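# Unplug the clipped cord from the power strip

## Task

Pull out the plug whose cord is held in the wire clip on the power strip, finish with no other loose object in either gripper, and leave the plug free of the wire clip.

## Robot and tools

Robot: two arms, left_arm and right_arm, each with a two-finger gripper and a wrist camera. Scene frame: origin at table-top height midway between the nominal bases, +x out over the table, +z up, left_arm on the +y side (arm names do not match image sides). Real bases: left_arm at (+0.031, +0.316, 0) m, quat_wxyz (+1.000, 0, 0, +0.018); right_arm at (-0.035, -0.322, 0) m, quat_wxyz (+1.000, 0, 0, -0.023). A camera stand sits behind the arms. Loose objects may occasionally get nudged by outside pushes.

Frames: each arm reports its hand pose, velocities, target and wrist-camera pose in its own base frame; fixed cameras and the table use the scene frame. The gripper's fingers point along its +z and open/close along its y. end_effector_position (m) is the point between the pads, roughly 1 cm behind the fingertips; end_effector_quat_wxyz is the orientation. Reported values may be off by a few cm, more at long reach.

The 14-number row (used by execute_actions and move): all arms in one list, left_arm first then right_arm, each as dx, dy, dz, rx, ry, rz, opening. All values in [-1, 1]. dx..dz are position offsets along that arm's own base axes; 1.0 = 0.6 m. rx, ry, rz form one rotation vector about the Hand target's position; 1.0 = 180 degrees. Offsets are measured from the arm's Hand target as it stands when the action or move begins, never from the previous row, so sending the same offset twice moves twice. A translation longer than 1.0 may be shortened along its direction. opening is absolute, not an offset: +1 fully open (0.094 m), -1 closed. Sending six zeros re-requests the current Hand target; to leave a gripper as is, resend its present opening (0 is a real command, half open).

execute_actions(actions, cameras): actions is a list of actions; each action is up to 15 rows, one per 1/30 s control step; a short action repeats its final row to fill 15 steps. Images only come when actions is empty or cameras names them ("all", a list of names, or [] for none).

move(target, speed, blend, opening_speed, grip_force, blocking, cameras): target is one 14-number row or up to 15 rows; every row is an offset from the same starting Hand targets. speed in m/s, 0.002 to 2.9, default 0.25 (rotation up to twice that in rad/s), one value or one per target. blend in m rounds corners between listed targets; 0 stops at each. opening_speed is per second on the -1..+1 scale, at least 0.2; use it to close gently. grip_force is newtons per pad, 10 to 50, one value or one per arm; it persists; lower values close slowly. blocking=false returns after about 0.5 s while the move continues. Paths are straight, do not avoid obstacles or the other arm, last 0.5 to 10 s, and grippers lag and overshoot more when fast or when the arm is near straight. Avoid paths passing near an arm's own base; go around it. The result adds a "move:" line with the ending (done, off_target, moving, held, fault) and acting limits (limits=paced: pose clipped; limits=held: steps withheld). An arm not named in the ending is done, within 10 mm and 2 degrees.

wait(seconds 0 to 10, cameras): lets time pass with commands held; a running move continues. stop(cameras): brakes the running move. zoom_image(camera, region [x0, y0, x1, y1] pixels, at most 504 by 504): enlarges part of the newest image of cam_head_left, cam_head_right, cam_high, cam_low, cam_left_wrist or cam_right_wrist (all 896x504). finished_scene(scene): the current scene's number; ends the scene irreversibly, so the plug must already be out and clear of the clip and stay so without the robot.

Control details: each step the commanded orientation is limited to within 40 degrees of the measured one; position is favored over orientation when both cannot be met. Hand target in results is the last commanded pose after this clip. Grippers often rest a few cm short because of friction and weight; waiting does not fix it; resend the missing distance. An arm blocked by something keeps pushing until commanded back past its gripper.

Results: joint positions (waist, shoulder, elbow, wrist pitch, wrist yaw, wrist roll, then gripper opening in m), joint torques (include gravity; offsets, noise; first three wrap at ±28 N m), joint velocities (may be omitted when all are noise), motor temperatures, Tool commands, grip_measured (same scale as opening; reads up to ~2.5 mm wide when empty, a few mm narrower than a firmly gripped hard part). grip_measured tracks the command up to contact, so it does not reveal touch; squeeze rises ~1 N per 0.001 below first touch, then jumps to the force limit. To release, command well above grip_measured. Pads squeeze about 50 to 64 N.

Heat: holding loads, stretching out or pushing at unreachable poses heats motors. MOTOR HOT appears at 75 °C; at 90 °C the arm folds and is disabled; at 100 °C it goes limp.

Avoid: dropping things or letting anything leave the table, releasing moving parts, fast impacts, hard pushes on fixed or heavy items, grippers or wrist cameras colliding or pressing on each other (the clearance check does not catch these), straining camera cables, and any arm stop or fault. Joint ranges (rad): waist -2.618 to 3.054, shoulder 0 to 3.142, elbow 0 to 3.142 (straight at 2.901), wrist pitch and yaw ±1.571, wrist roll ±2.094.

Each tool is called after "Request:" as name(argument=value, ...) on one line, values as JSON.

## Session

Request:
execute_actions(actions=[])

Scene clock: 0.00 s.
left_arm: end_effector_position=(+0.1434, -0.1643, +0.1482) grip_measured=+1.000 end_effector_quat_wxyz=(+0.489, -0.002, +0.838, -0.243) | right_arm: end_effector_position=(+0.4003, +0.0209, +0.4341) grip_measured=+1.000 end_effector_quat_wxyz=(+0.693, +0.221, +0.671, +0.146)
Joint positions: left_arm=[-1.631 0.539 0.377 -0.688 -1.003 -1.228 0.094] | right_arm=[0.178 1.154 1.209 -0.053 0.289 0.527 0.094]
Joint velocities: within noise
Joint torques (N m): no reading
Motor temperatures (°C): left_arm=[28 28 31 30 28 25 28] | right_arm=[29 26 34 30 26 27 24]
Heat: left arm: 31 °C; right arm: 34 °C.
Hand target: left_arm +0.1451, -0.1616, +0.1514; +0.496, -0.003, +0.835, -0.239 | right_arm +0.3975, +0.0204, +0.4386; +0.695, +0.220, +0.668, +0.146
Tool commands: left_gripper/opening=+1.0 right_gripper/opening=+1.0

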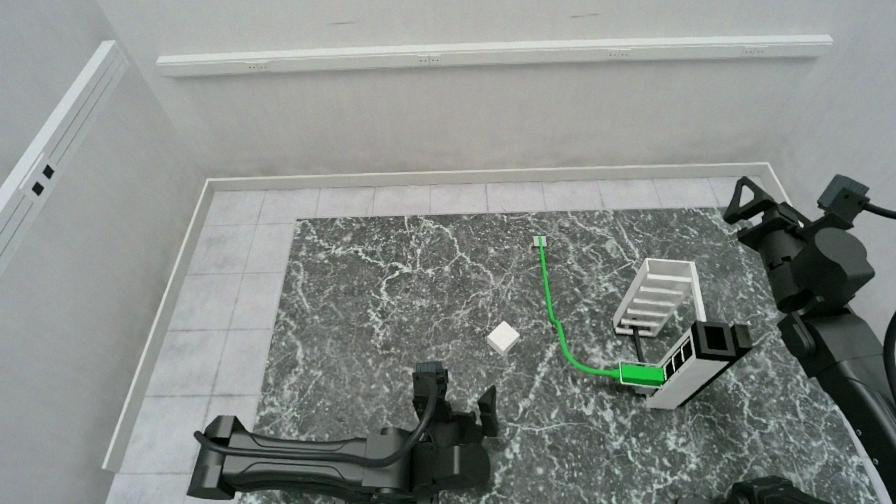

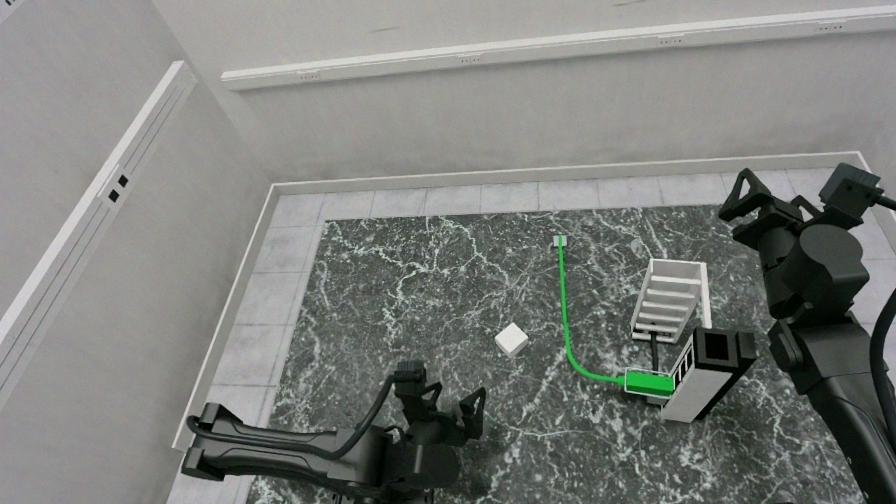

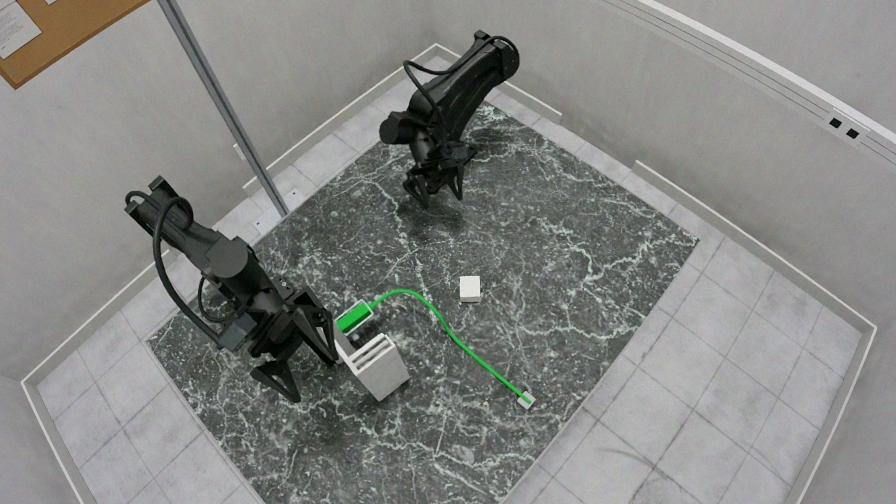

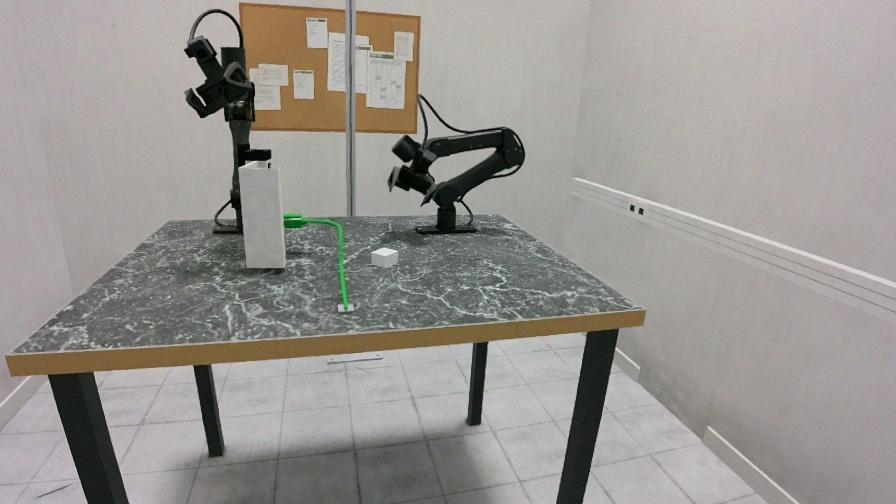

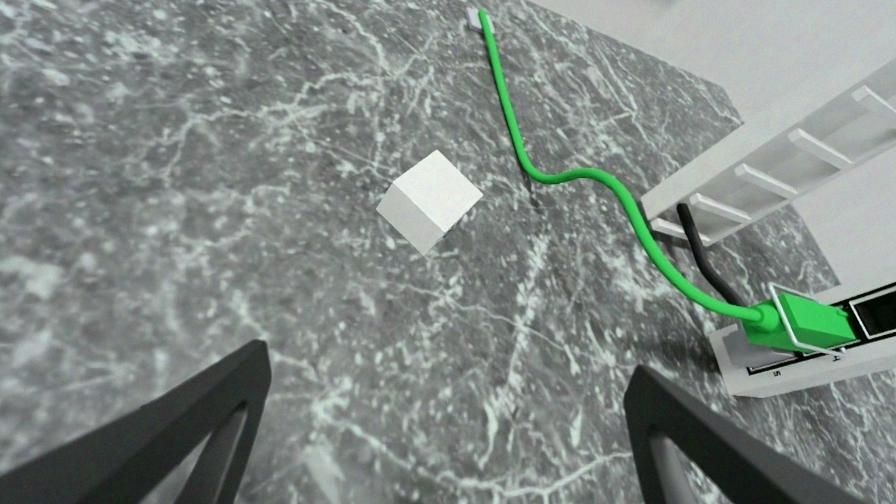

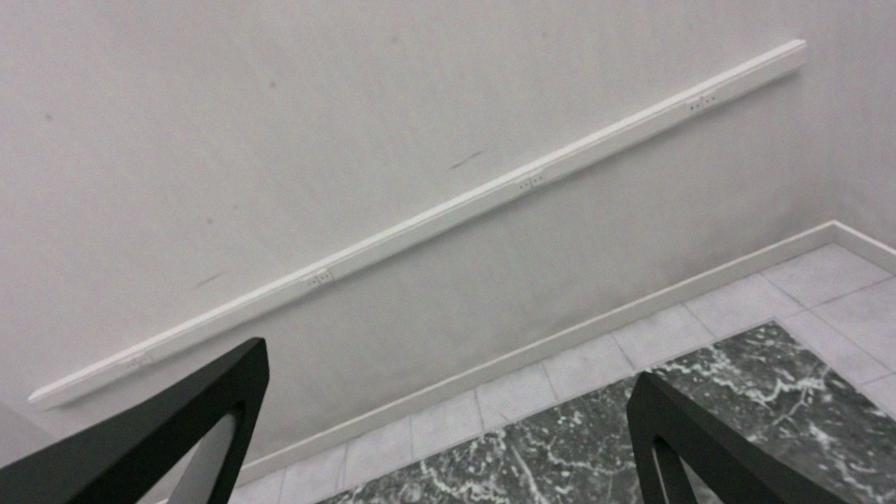

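Request:
zoom_image(camera="cam_left_wrist", region=[640, 180, 896, 420])

Request:
zoom_image(camera="cam_head_left", region=[560, 240, 780, 430])

Request:
zoom_image(camera="cam_high", region=[300, 260, 460, 420])

Request:
zoom_image(camera="cam_low", region=[200, 130, 400, 320])

Scaled by 1.969 from the camera's 896x504 image, which has a finer 1280x720 frame.

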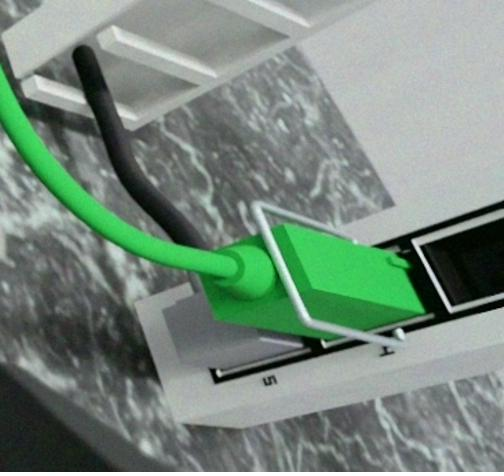

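Scaled by 2.291 from the camera's 896x504 image, which has a finer 1280x720 frame.

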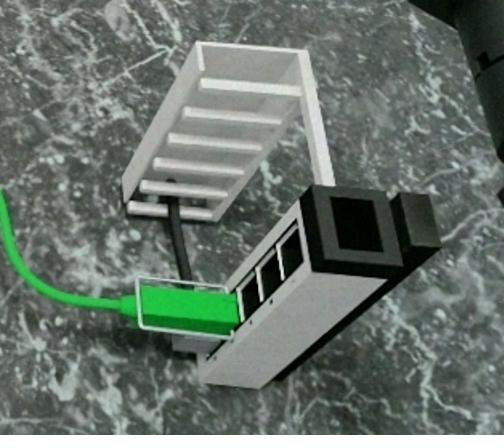

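Scaled by 3.150 from the camera's 896x504 image, which has a finer 1280x720 frame.

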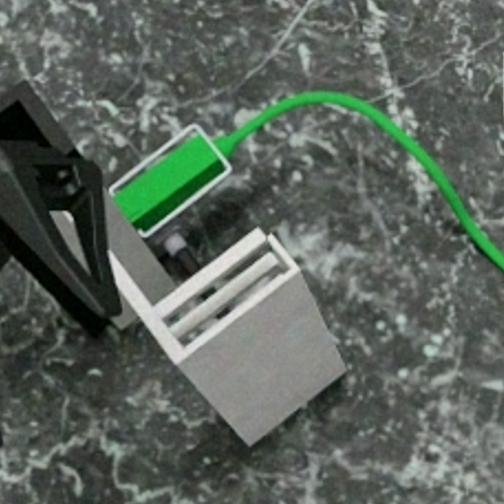

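Scaled by 2.520 from the camera's 896x504 image, which has a finer 1280x720 frame.

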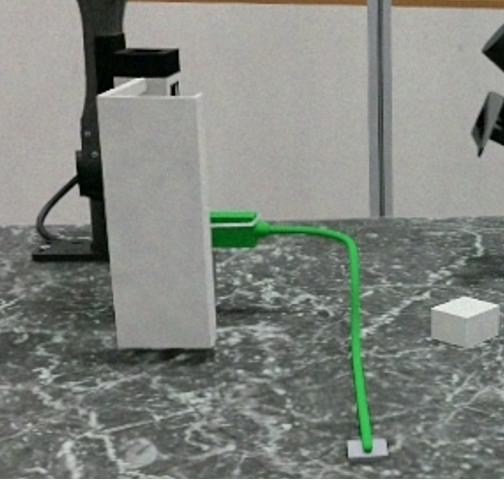

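Request:
move(target=[0.21,0,0.09,-0.033,-0.2,-0.376,1,0,0,0,0,0,0,1], cameras=["all"])

Request:
zoom_image(camera="cam_left_wrist", region=[300, 150, 650, 450])

Scene clock: 31.27 s.
left_arm: end_effector_position=(+0.2675, -0.1623, +0.2014) grip_measured=+1.000 end_effector_quat_wxyz=(+0.511, +0.474, +0.526, -0.487) | right_arm: end_effector_position=(+0.4003, +0.0209, +0.4341) grip_measured=+1.000 end_effector_quat_wxyz=(+0.693, +0.221, +0.671, +0.146)
Joint positions: left_arm=[0.065 1.458 0.545 0.602 1.559 0.284 0.094] | right_arm=[0.178 1.154 1.209 -0.053 0.289 0.527 0.094]
Joint torques (N m): left_arm=[0.03 -2.55 8.77 1.03 0.25 0.13] | right_arm=[-0.09 -4 8.24 2.32 -0.01 -0.1]
Motor temperatures (°C): left_arm=[28 28 33 32 29 25 28] | right_arm=[28 26 36 35 26 27 24]
Heat: left arm: 33 °C; right arm: 36 °C.
Hand target: left_arm +0.2711, -0.1615, +0.2054; +0.501, +0.500, +0.500, -0.499 | right_arm +0.3975, +0.0204, +0.4386; +0.695, +0.220, +0.668, +0.146
Off the commanded pose: left_arm 0.005 m, 5 deg | right_arm 0.005 m, 0 deg.
joint sent to its limit (left arm) — joint 5 (wrist yaw), upper limit. The joint targets are off in orientation, not in position.
move: off_target (left_arm)

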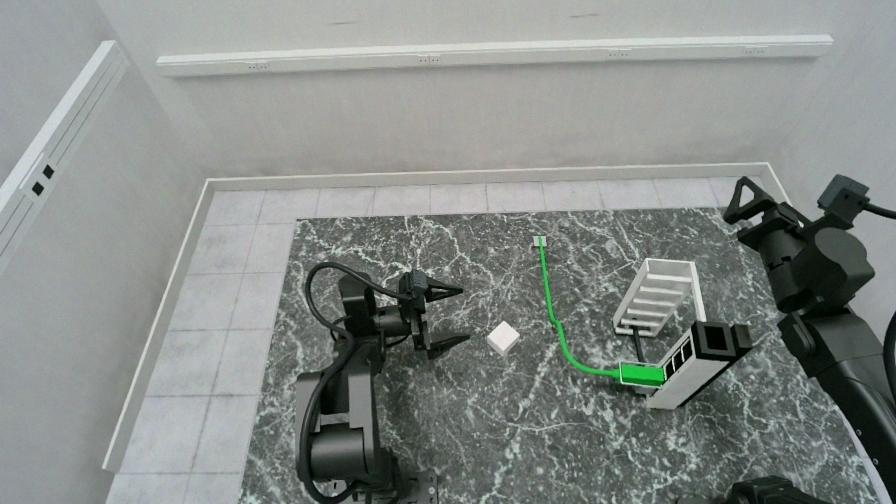

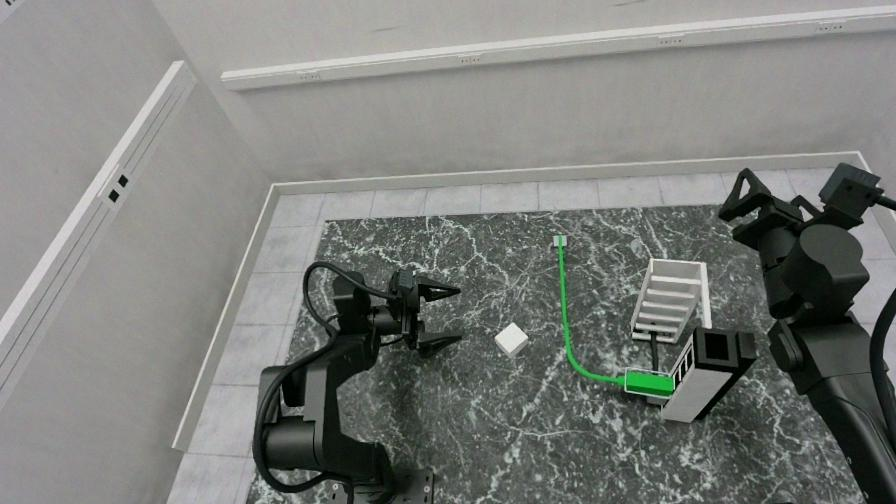

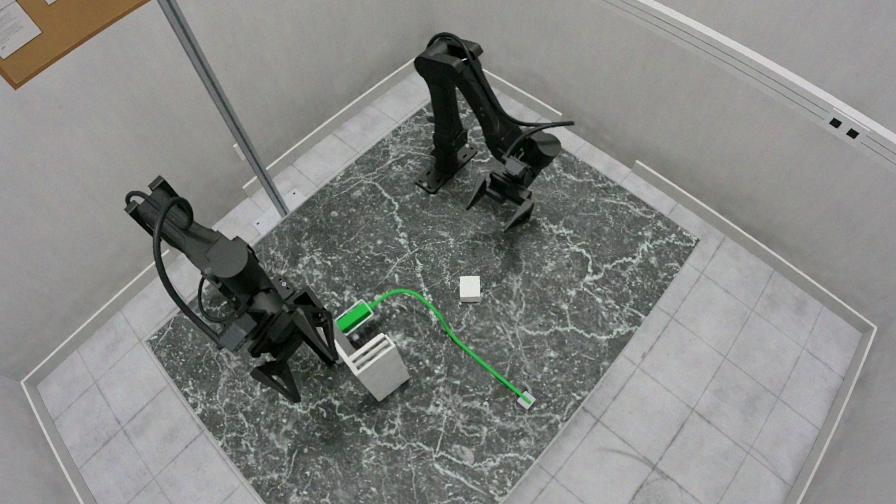

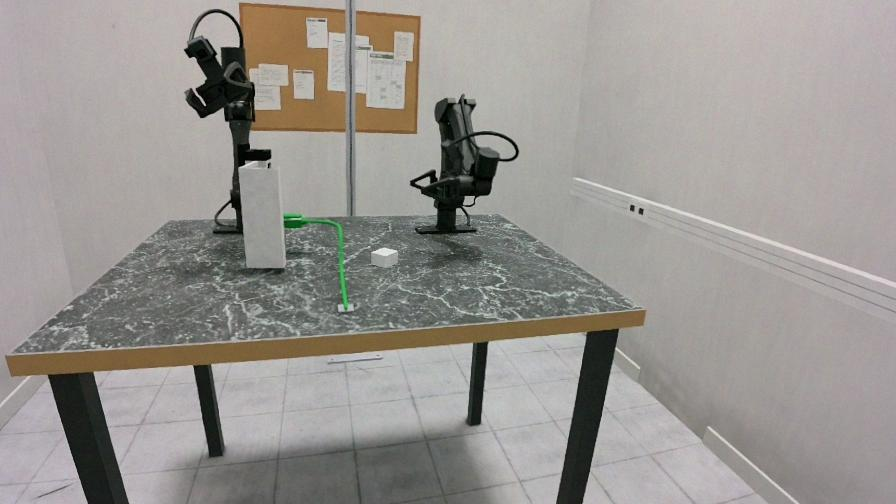

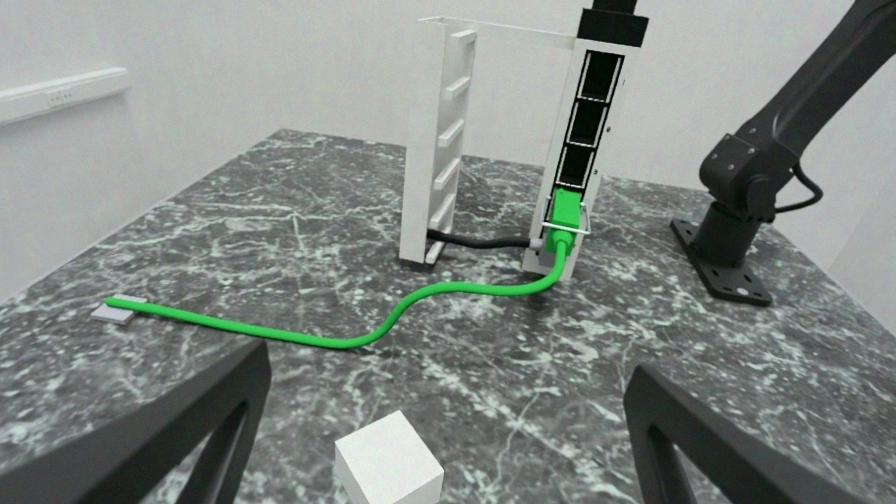

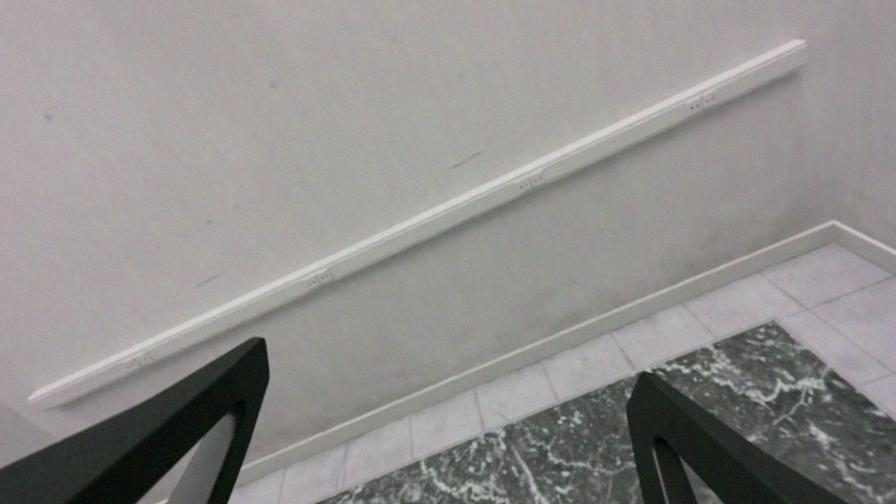

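Scaled by 1.440 from the camera's 896x504 image, which has a finer 1280x720 frame.

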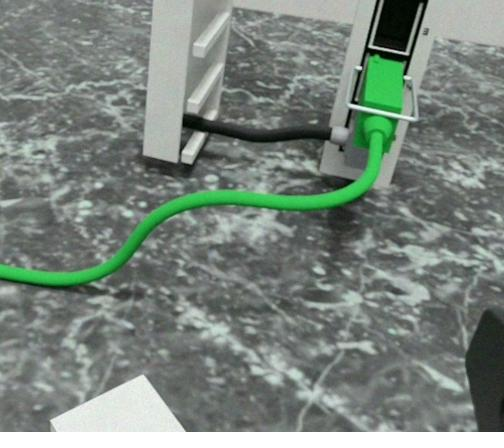

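Request:
move(target=[-0.18,-0.35,-0.08,0,0,0,1,0,0,0,0,0,0,1], cameras=["cam_left_wrist","cam_head_left","cam_low"])

Request:
zoom_image(camera="cam_left_wrist", region=[300, 100, 600, 350])

Scene clock: 59.07 s.
left_arm: end_effector_position=(+0.1624, -0.3668, +0.1548) grip_measured=+1.000 end_effector_quat_wxyz=(+0.494, +0.500, +0.507, -0.499) | right_arm: end_effector_position=(+0.4003, +0.0209, +0.4341) grip_measured=+1.000 end_effector_quat_wxyz=(+0.693, +0.221, +0.671, +0.146)
Joint positions: left_arm=[-0.859 1.708 0.395 1.294 0.71 0.001 0.094] | right_arm=[0.178 1.154 1.209 -0.053 0.289 0.527 0.094]
Joint torques (N m): left_arm=[-0.79 -3.3 6.58 1.6 -0.1 0.02] | right_arm=[-0.06 -4.11 8.2 2.31 -0.04 -0.09]
Heat: left arm: 33 °C; right arm: 37 °C.
Hand target: left_arm +0.1632, -0.3715, +0.1573; +0.501, +0.500, +0.500, -0.499 | right_arm +0.3975, +0.0204, +0.4386; +0.695, +0.220, +0.668, +0.146
Off the commanded pose: left_arm 0.005 m, 1 deg | right_arm 0.005 m, 0 deg.
move: done
Images, in order (width x height): cam_head_left 896x504, cam_low 896x504, cam_left_wrist 896x504.

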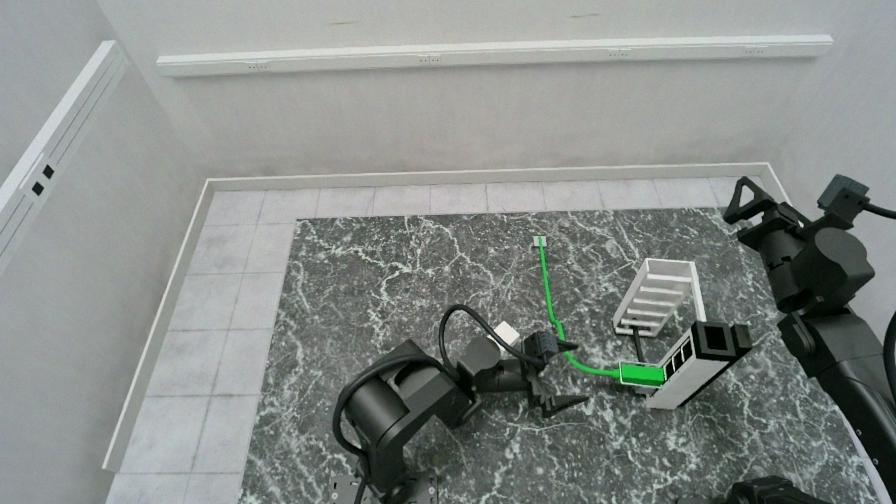

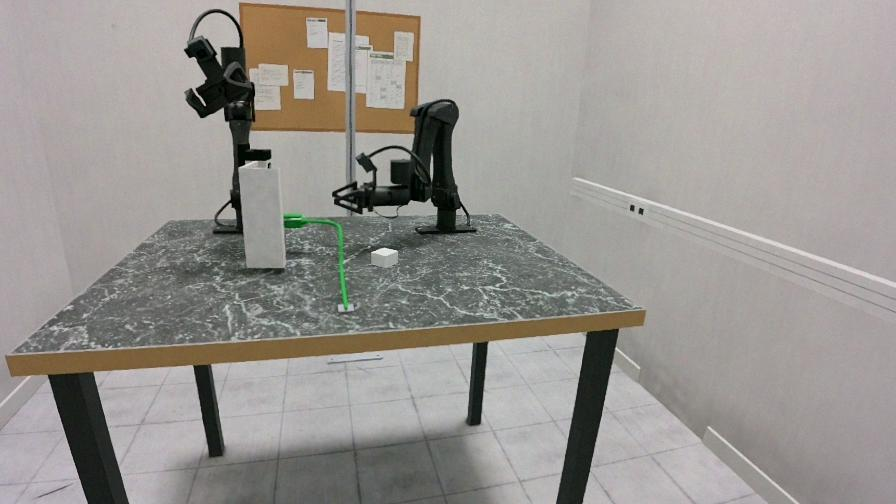

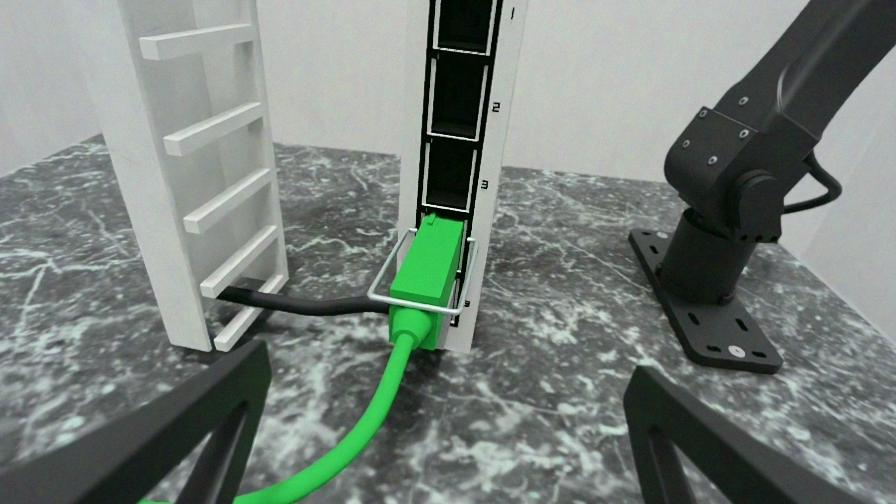

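Scaled by 1.680 from the camera's 896x504 image, which has a finer 1280x720 frame.

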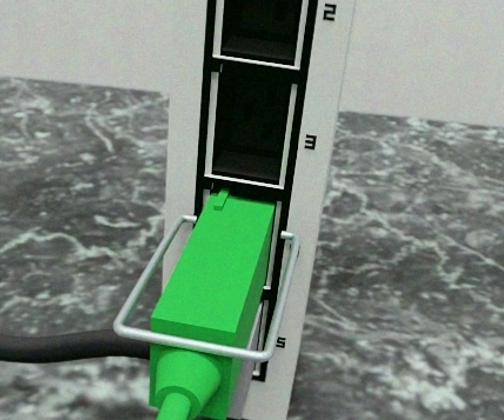

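Request:
move(target=[0.02,-0.042,-0.058,0,0,0,-0.4,0,0,0,0,0,0,1], cameras=["cam_left_wrist","cam_head_left","cam_low"])

Request:
zoom_image(camera="cam_low", region=[230, 140, 390, 270])

Request:
zoom_image(camera="cam_head_left", region=[520, 300, 720, 440])

Scene clock: 80.73 s.
left_arm: end_effector_position=(+0.1735, -0.3916, +0.1159) grip_measured=-0.397 end_effector_quat_wxyz=(+0.484, +0.502, +0.516, -0.498) | right_arm: end_effector_position=(+0.4003, +0.0209, +0.4341) grip_measured=+1.000 end_effector_quat_wxyz=(+0.693, +0.221, +0.671, +0.146)
Joint positions: left_arm=[-0.887 1.955 0.485 1.424 0.684 0.001 0.028] | right_arm=[0.178 1.154 1.209 -0.053 0.289 0.527 0.094]
Joint torques (N m): left_arm=[-0.62 -4.29 5.98 1.95 -0.1 0.02] | right_arm=[-0.08 -4.01 8.13 2.34 -0.04 -0.08]
Heat: left arm: 35 °C; right arm: 39 °C.
Hand target: left_arm +0.1751, -0.3968, +0.1225; +0.500, +0.500, +0.500, -0.499 | right_arm +0.3975, +0.0204, +0.4386; +0.695, +0.220, +0.668, +0.146
Off the commanded pose: left_arm 0.008 m, 3 deg | right_arm 0.005 m, 0 deg.
move: off_target (left_arm)
Images, in order (width x height): cam_head_left 896x504, cam_low 896x504, cam_left_wrist 896x504.

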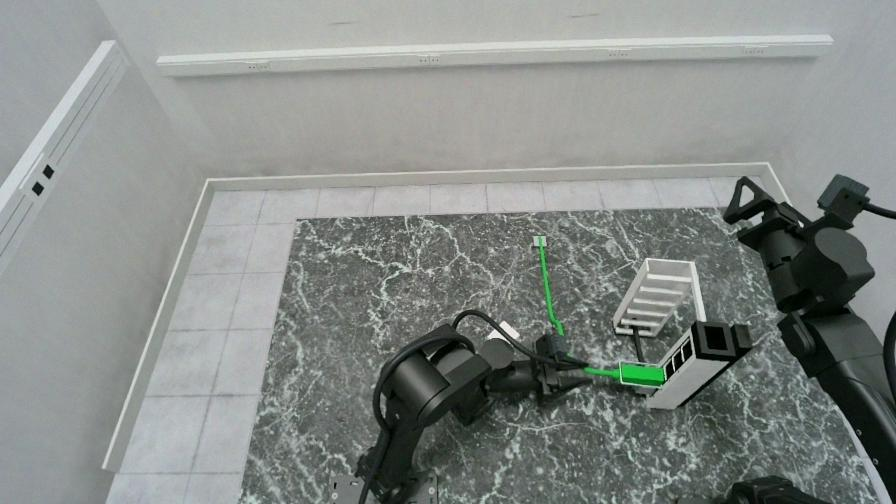

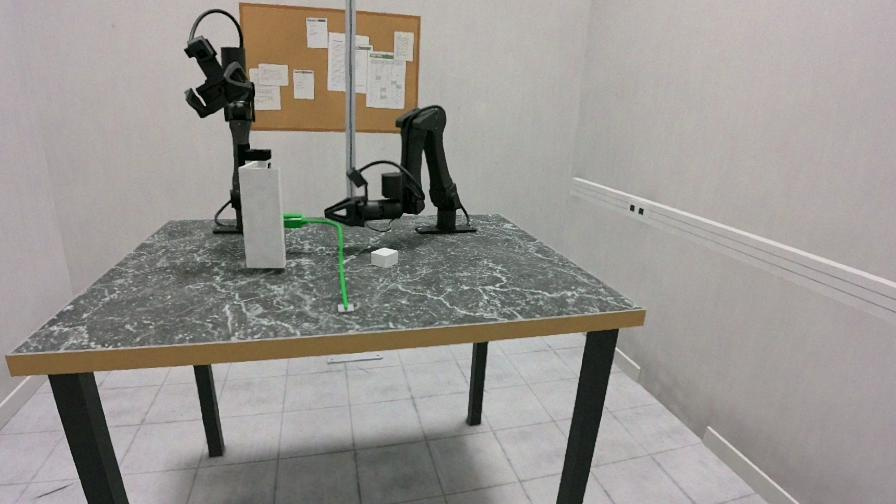

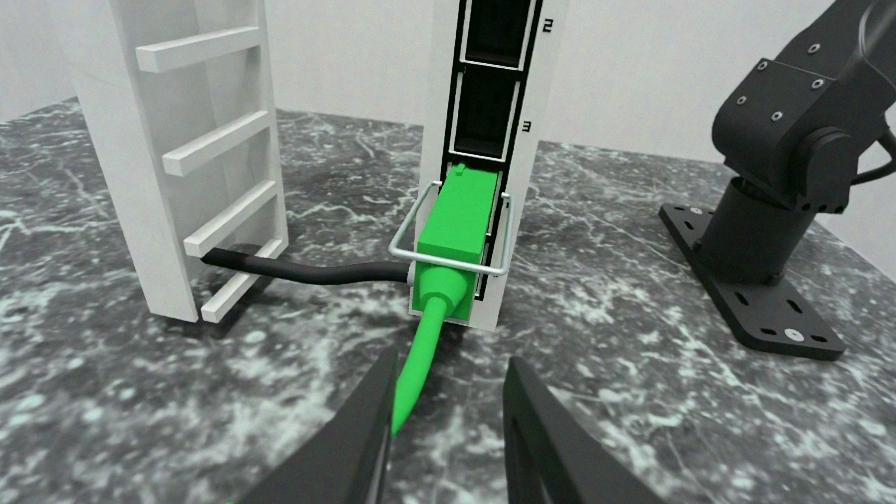

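Scaled by 3.150 from the camera's 896x504 image, which has a finer 1280x720 frame.

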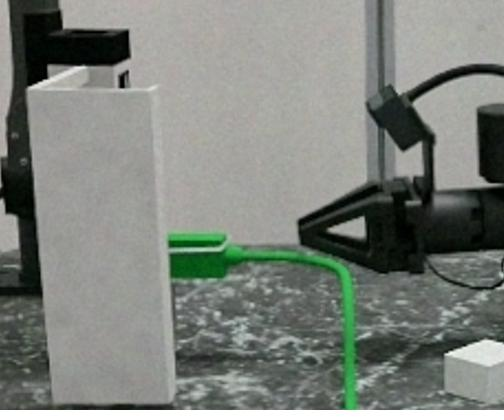

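Scaled by 2.520 from the camera's 896x504 image, which has a finer 1280x720 frame.

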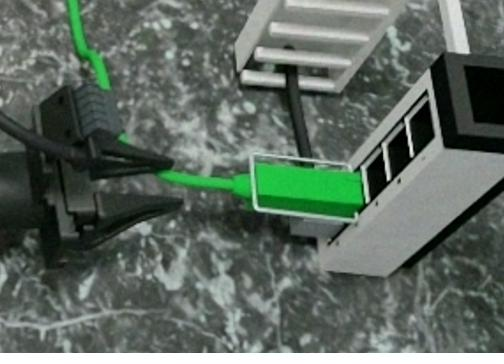

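Request:
move(target=[0.008,-0.03,-0.05,0,0,0,-0.4,0,0,0,0,0,0,1], cameras=["cam_left_wrist","cam_low"], speed=0.12)

Request:
zoom_image(camera="cam_low", region=[270, 180, 390, 260])

Scene clock: 99.87 s.
left_arm: end_effector_position=(+0.1803, -0.4099, +0.0773) grip_measured=-0.397 end_effector_quat_wxyz=(+0.460, +0.504, +0.539, -0.494) | right_arm: end_effector_position=(+0.4003, +0.0209, +0.4341) grip_measured=+1.000 end_effector_quat_wxyz=(+0.693, +0.221, +0.671, +0.146)
Joint positions: left_arm=[-0.909 2.113 0.569 1.432 0.659 0.001 0.028] | right_arm=[0.178 1.154 1.209 -0.053 0.289 0.527 0.094]
Joint torques (N m): left_arm=[-0.8 -4.36 4.74 2.72 -0.11 0.09] | right_arm=[-0.1 -4.15 8.34 2.34 -0.02 -0.06]
Motor temperatures (°C): left_arm=[28 28 33 38 28 25 28] | right_arm=[28 26 37 40 26 27 24]
Heat: left arm: 38 °C; right arm: 40 °C.
Hand target: left_arm +0.1800, -0.4148, +0.0927; +0.501, +0.500, +0.500, -0.499 | right_arm +0.3975, +0.0204, +0.4386; +0.695, +0.220, +0.668, +0.146
Off the commanded pose: left_arm 0.016 m, 7 deg | right_arm 0.005 m, 0 deg.
joint sent to its limit (left arm) — joint 4 (wrist pitch), upper limit. The joint targets still meet the commanded pose.
move: off_target (left_arm)
Images, in order (width x height): cam_low 896x504, cam_left_wrist 896x504.

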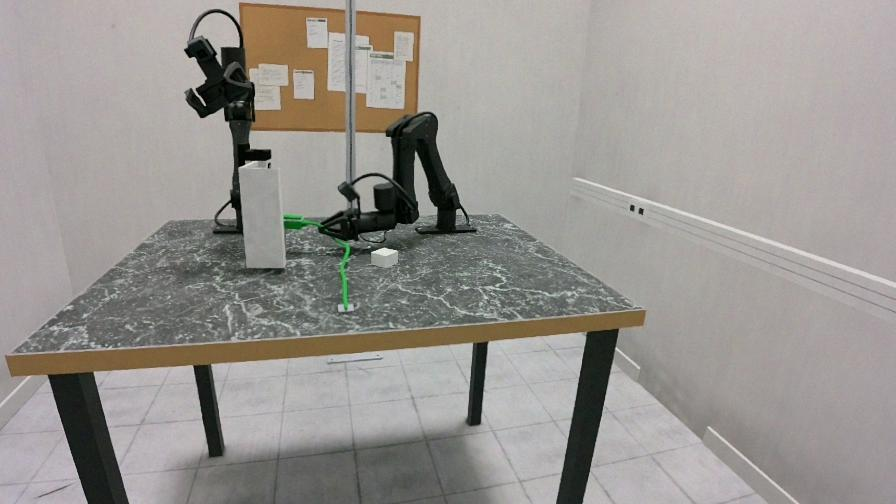

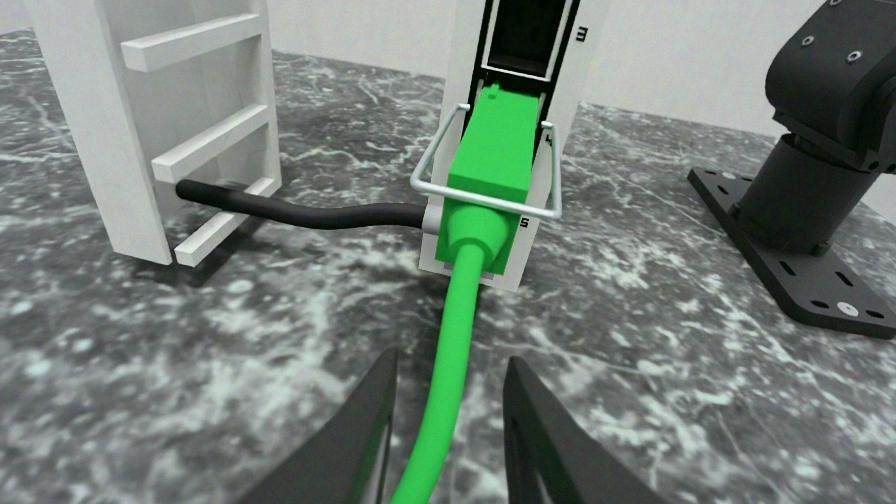

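Scaled by 4.200 from the camera's 896x504 image, which has a finer 1280x720 frame.

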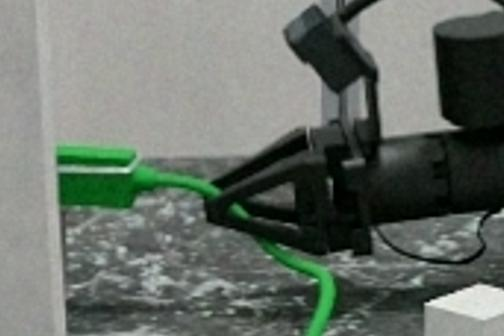

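Request:
move(target=[[-0.018,0,0.01,0,0,0,-0.4,0,0,0,0,0,0,1],[-0.018,-0.062,0.012,0,0,0,-0.4,0,0,0,0,0,0,1]], cameras=["cam_left_wrist","cam_low"], speed=0.1, blend=[0.005,0])

Request:
zoom_image(camera="cam_low", region=[270, 180, 390, 260])

Request:
zoom_image(camera="cam_left_wrist", region=[330, 150, 600, 420])

Scene clock: 109.17 s.
left_arm: end_effector_position=(+0.1753, -0.4463, +0.0996) grip_measured=-0.397 end_effector_quat_wxyz=(+0.495, +0.497, +0.515, -0.492) | right_arm: end_effector_position=(+0.4003, +0.0209, +0.4341) grip_measured=+1.000 end_effector_quat_wxyz=(+0.693, +0.221, +0.671, +0.146)
Joint positions: left_arm=[-1.001 2.126 0.667 1.429 0.549 0.001 0.028] | right_arm=[0.178 1.154 1.209 -0.053 0.289 0.527 0.094]
Joint torques (N m): left_arm=[-1.33 -4.89 5.78 1.97 -0.01 0.01] | right_arm=[-0.06 -4.18 8.23 2.31 -0.04 -0.07]
Heat: left arm: 41 °C; right arm: 40 °C.
Hand target: left_arm +0.1692, -0.4519, +0.0998; +0.501, +0.500, +0.500, -0.499 | right_arm +0.3975, +0.0204, +0.4386; +0.695, +0.220, +0.668, +0.146
Off the commanded pose: left_arm 0.008 m, 2 deg | right_arm 0.005 m, 0 deg.
move: done
Images, in order (width x height): cam_low 896x504, cam_left_wrist 896x504.

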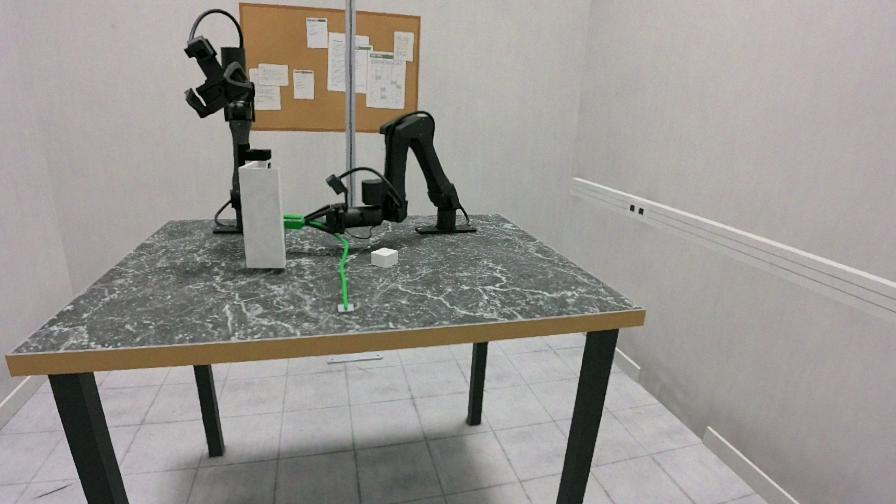

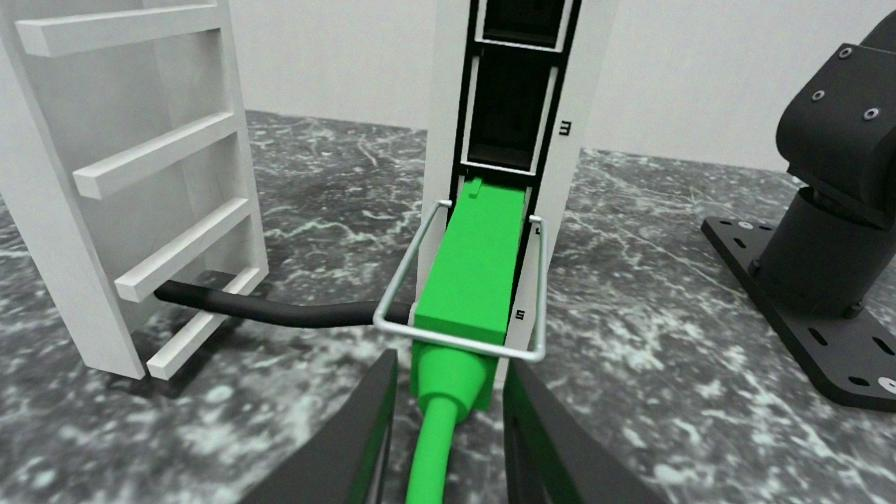

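Scaled by 4.200 from the camera's 896x504 image, which has a finer 1280x720 frame.

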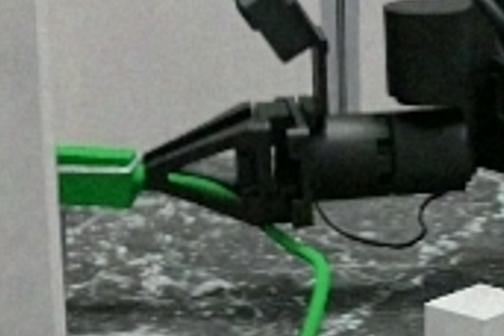

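Scaled by 1.867 from the camera's 896x504 image, which has a finer 1280x720 frame.

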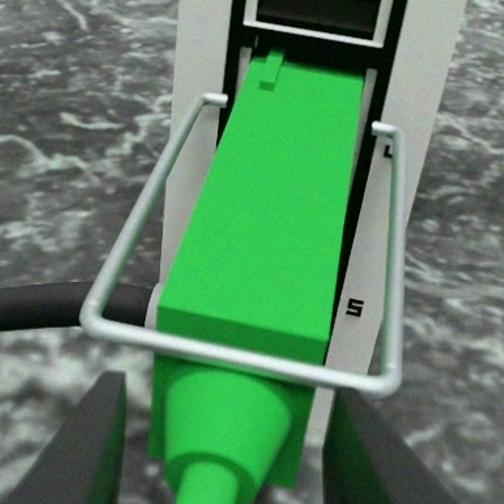

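Request:
move(target=[[-0.003,0.012,-0.025,0,0,0,-0.4,0,0,0,0,0,0,1],[-0.003,-0.012,-0.025,0,0,0,-0.4,0,0,0,0,0,0,1]], cameras=["cam_left_wrist","cam_low"], speed=0.08)

Request:
zoom_image(camera="cam_low", region=[270, 180, 390, 260])

Request:
zoom_image(camera="cam_left_wrist", region=[330, 150, 600, 420])

Scene clock: 117.57 s.
left_arm: end_effector_position=(+0.1753, -0.4529, +0.0763) grip_measured=-0.397 end_effector_quat_wxyz=(+0.484, +0.501, +0.529, -0.485) | right_arm: end_effector_position=(+0.4003, +0.0209, +0.4341) grip_measured=+1.000 end_effector_quat_wxyz=(+0.693, +0.221, +0.671, +0.146)
Joint positions: left_arm=[-1.015 2.197 0.696 1.431 0.528 0.007 0.028] | right_arm=[0.178 1.154 1.209 -0.053 0.289 0.527 0.094]
Joint torques (N m): left_arm=[-1.5 -5.12 5.55 2.37 0.08 -0.04] | right_arm=[0.09 -4.14 8.24 2.37 -0.03 -0.07]
Heat: left arm: 41 °C; right arm: 41 °C.
Hand target: left_arm +0.1673, -0.4592, +0.0847; +0.500, +0.500, +0.500, -0.499 | right_arm +0.3975, +0.0204, +0.4386; +0.695, +0.220, +0.668, +0.146
Off the commanded pose: left_arm 0.013 m, 4 deg | right_arm 0.005 m, 0 deg.
move: off_target (left_arm)
Images, in order (width x height): cam_low 896x504, cam_left_wrist 896x504.

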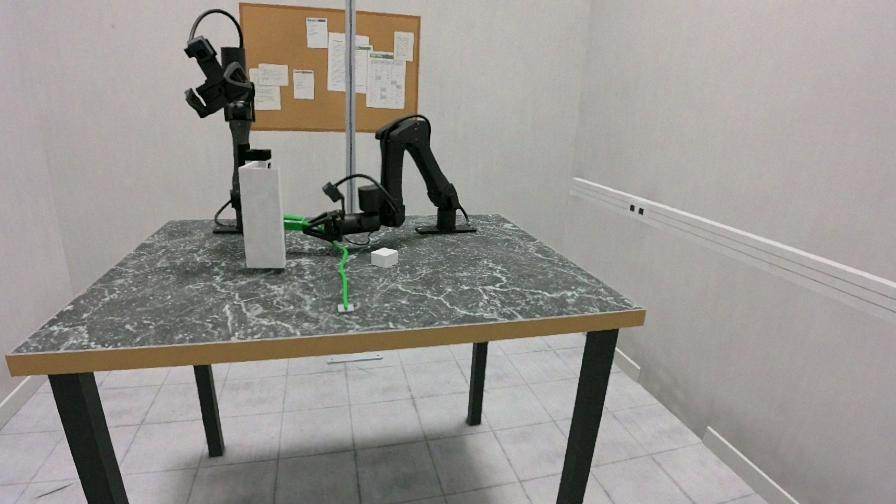

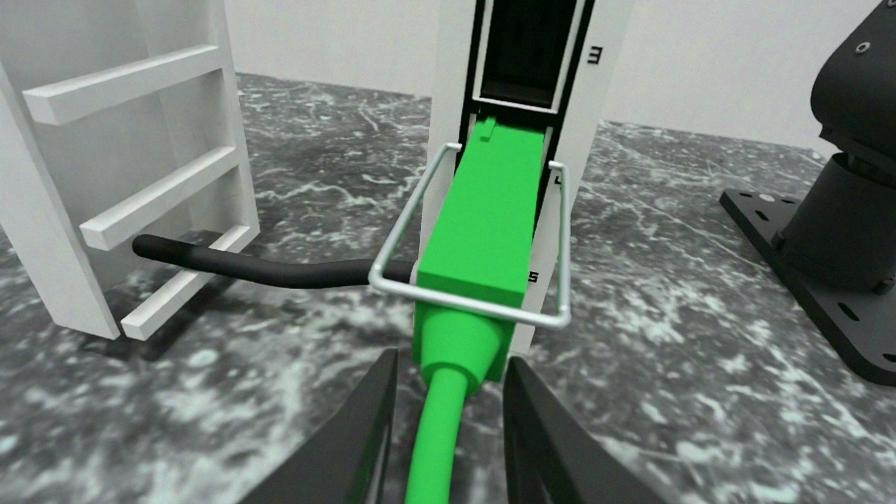

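Scaled by 4.200 from the camera's 896x504 image, which has a finer 1280x720 frame.

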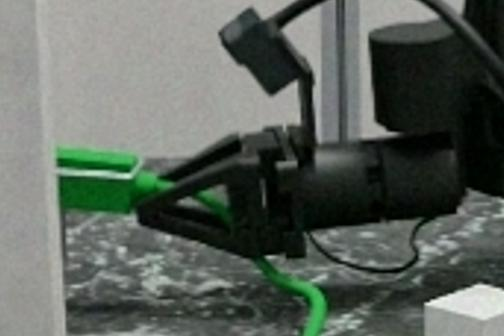

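Scaled by 1.867 from the camera's 896x504 image, which has a finer 1280x720 frame.

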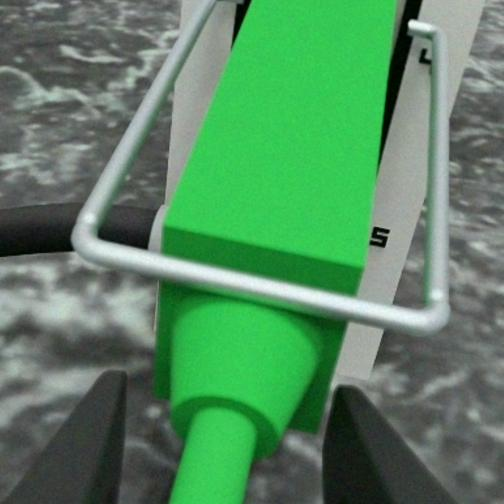

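Request:
move(target=[[-0.01,0.005,0.006,0,0,0,-0.22,0,0,0,0,0,0,1],[-0.01,-0.025,0.006,0,0,0,-0.22,0,0,0,0,0,0,1]], cameras=["cam_left_wrist","cam_low"], speed=0.06)

Request:
zoom_image(camera="cam_low", region=[270, 180, 390, 260])

Request:
zoom_image(camera="cam_left_wrist", region=[330, 150, 600, 420])

Scene clock: 131.90 s.
left_arm: end_effector_position=(+0.1721, -0.4622, +0.0776) grip_measured=-0.223 end_effector_quat_wxyz=(+0.490, +0.496, +0.530, -0.482) | right_arm: end_effector_position=(+0.4003, +0.0209, +0.4341) grip_measured=+1.000 end_effector_quat_wxyz=(+0.693, +0.221, +0.671, +0.146)
Joint positions: left_arm=[-1.046 2.206 0.717 1.427 0.482 0.005 0.037] | right_arm=[0.178 1.154 1.209 -0.053 0.289 0.527 0.094]
Joint torques (N m): left_arm=[-2.09 -5.9 7.32 2.06 0.13 -0.03] | right_arm=[-0.08 -4.18 8.1 2.31 -0.06 -0.06]
Motor temperatures (°C): left_arm=[28 29 32 43 28 25 28] | right_arm=[28 26 37 41 26 27 24]
Heat: left arm: 43 °C; right arm: 41 °C.
Hand target: left_arm +0.1615, -0.4741, +0.0884; +0.501, +0.500, +0.500, -0.499 | right_arm +0.3975, +0.0204, +0.4386; +0.695, +0.220, +0.668, +0.146
Off the commanded pose: left_arm 0.019 m, 4 deg | right_arm 0.005 m, 0 deg.
move: off_target (left_arm)
Images, in order (width x height): cam_low 896x504, cam_left_wrist 896x504.

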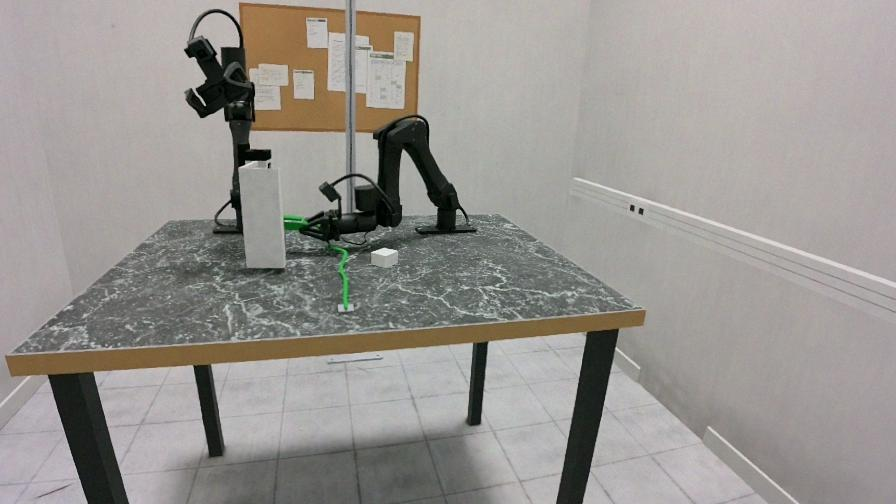

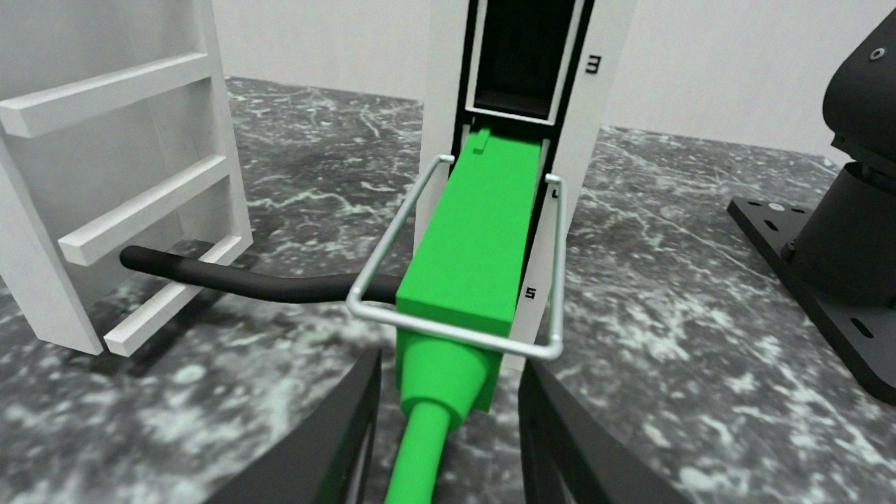

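Scaled by 4.200 from the camera's 896x504 image, which has a finer 1280x720 frame.

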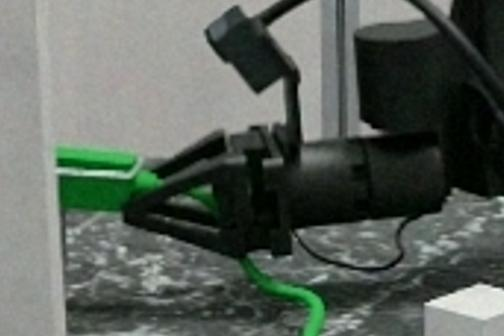

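Scaled by 1.867 from the camera's 896x504 image, which has a finer 1280x720 frame.

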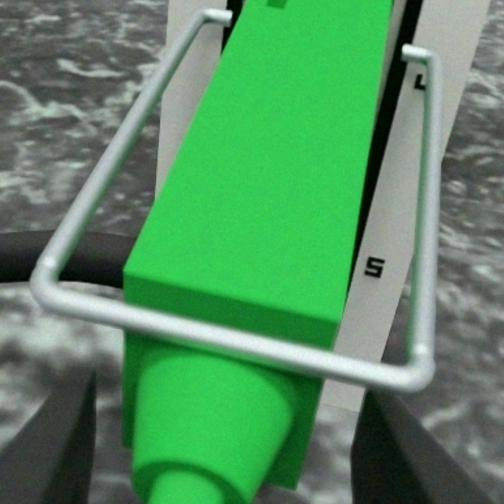

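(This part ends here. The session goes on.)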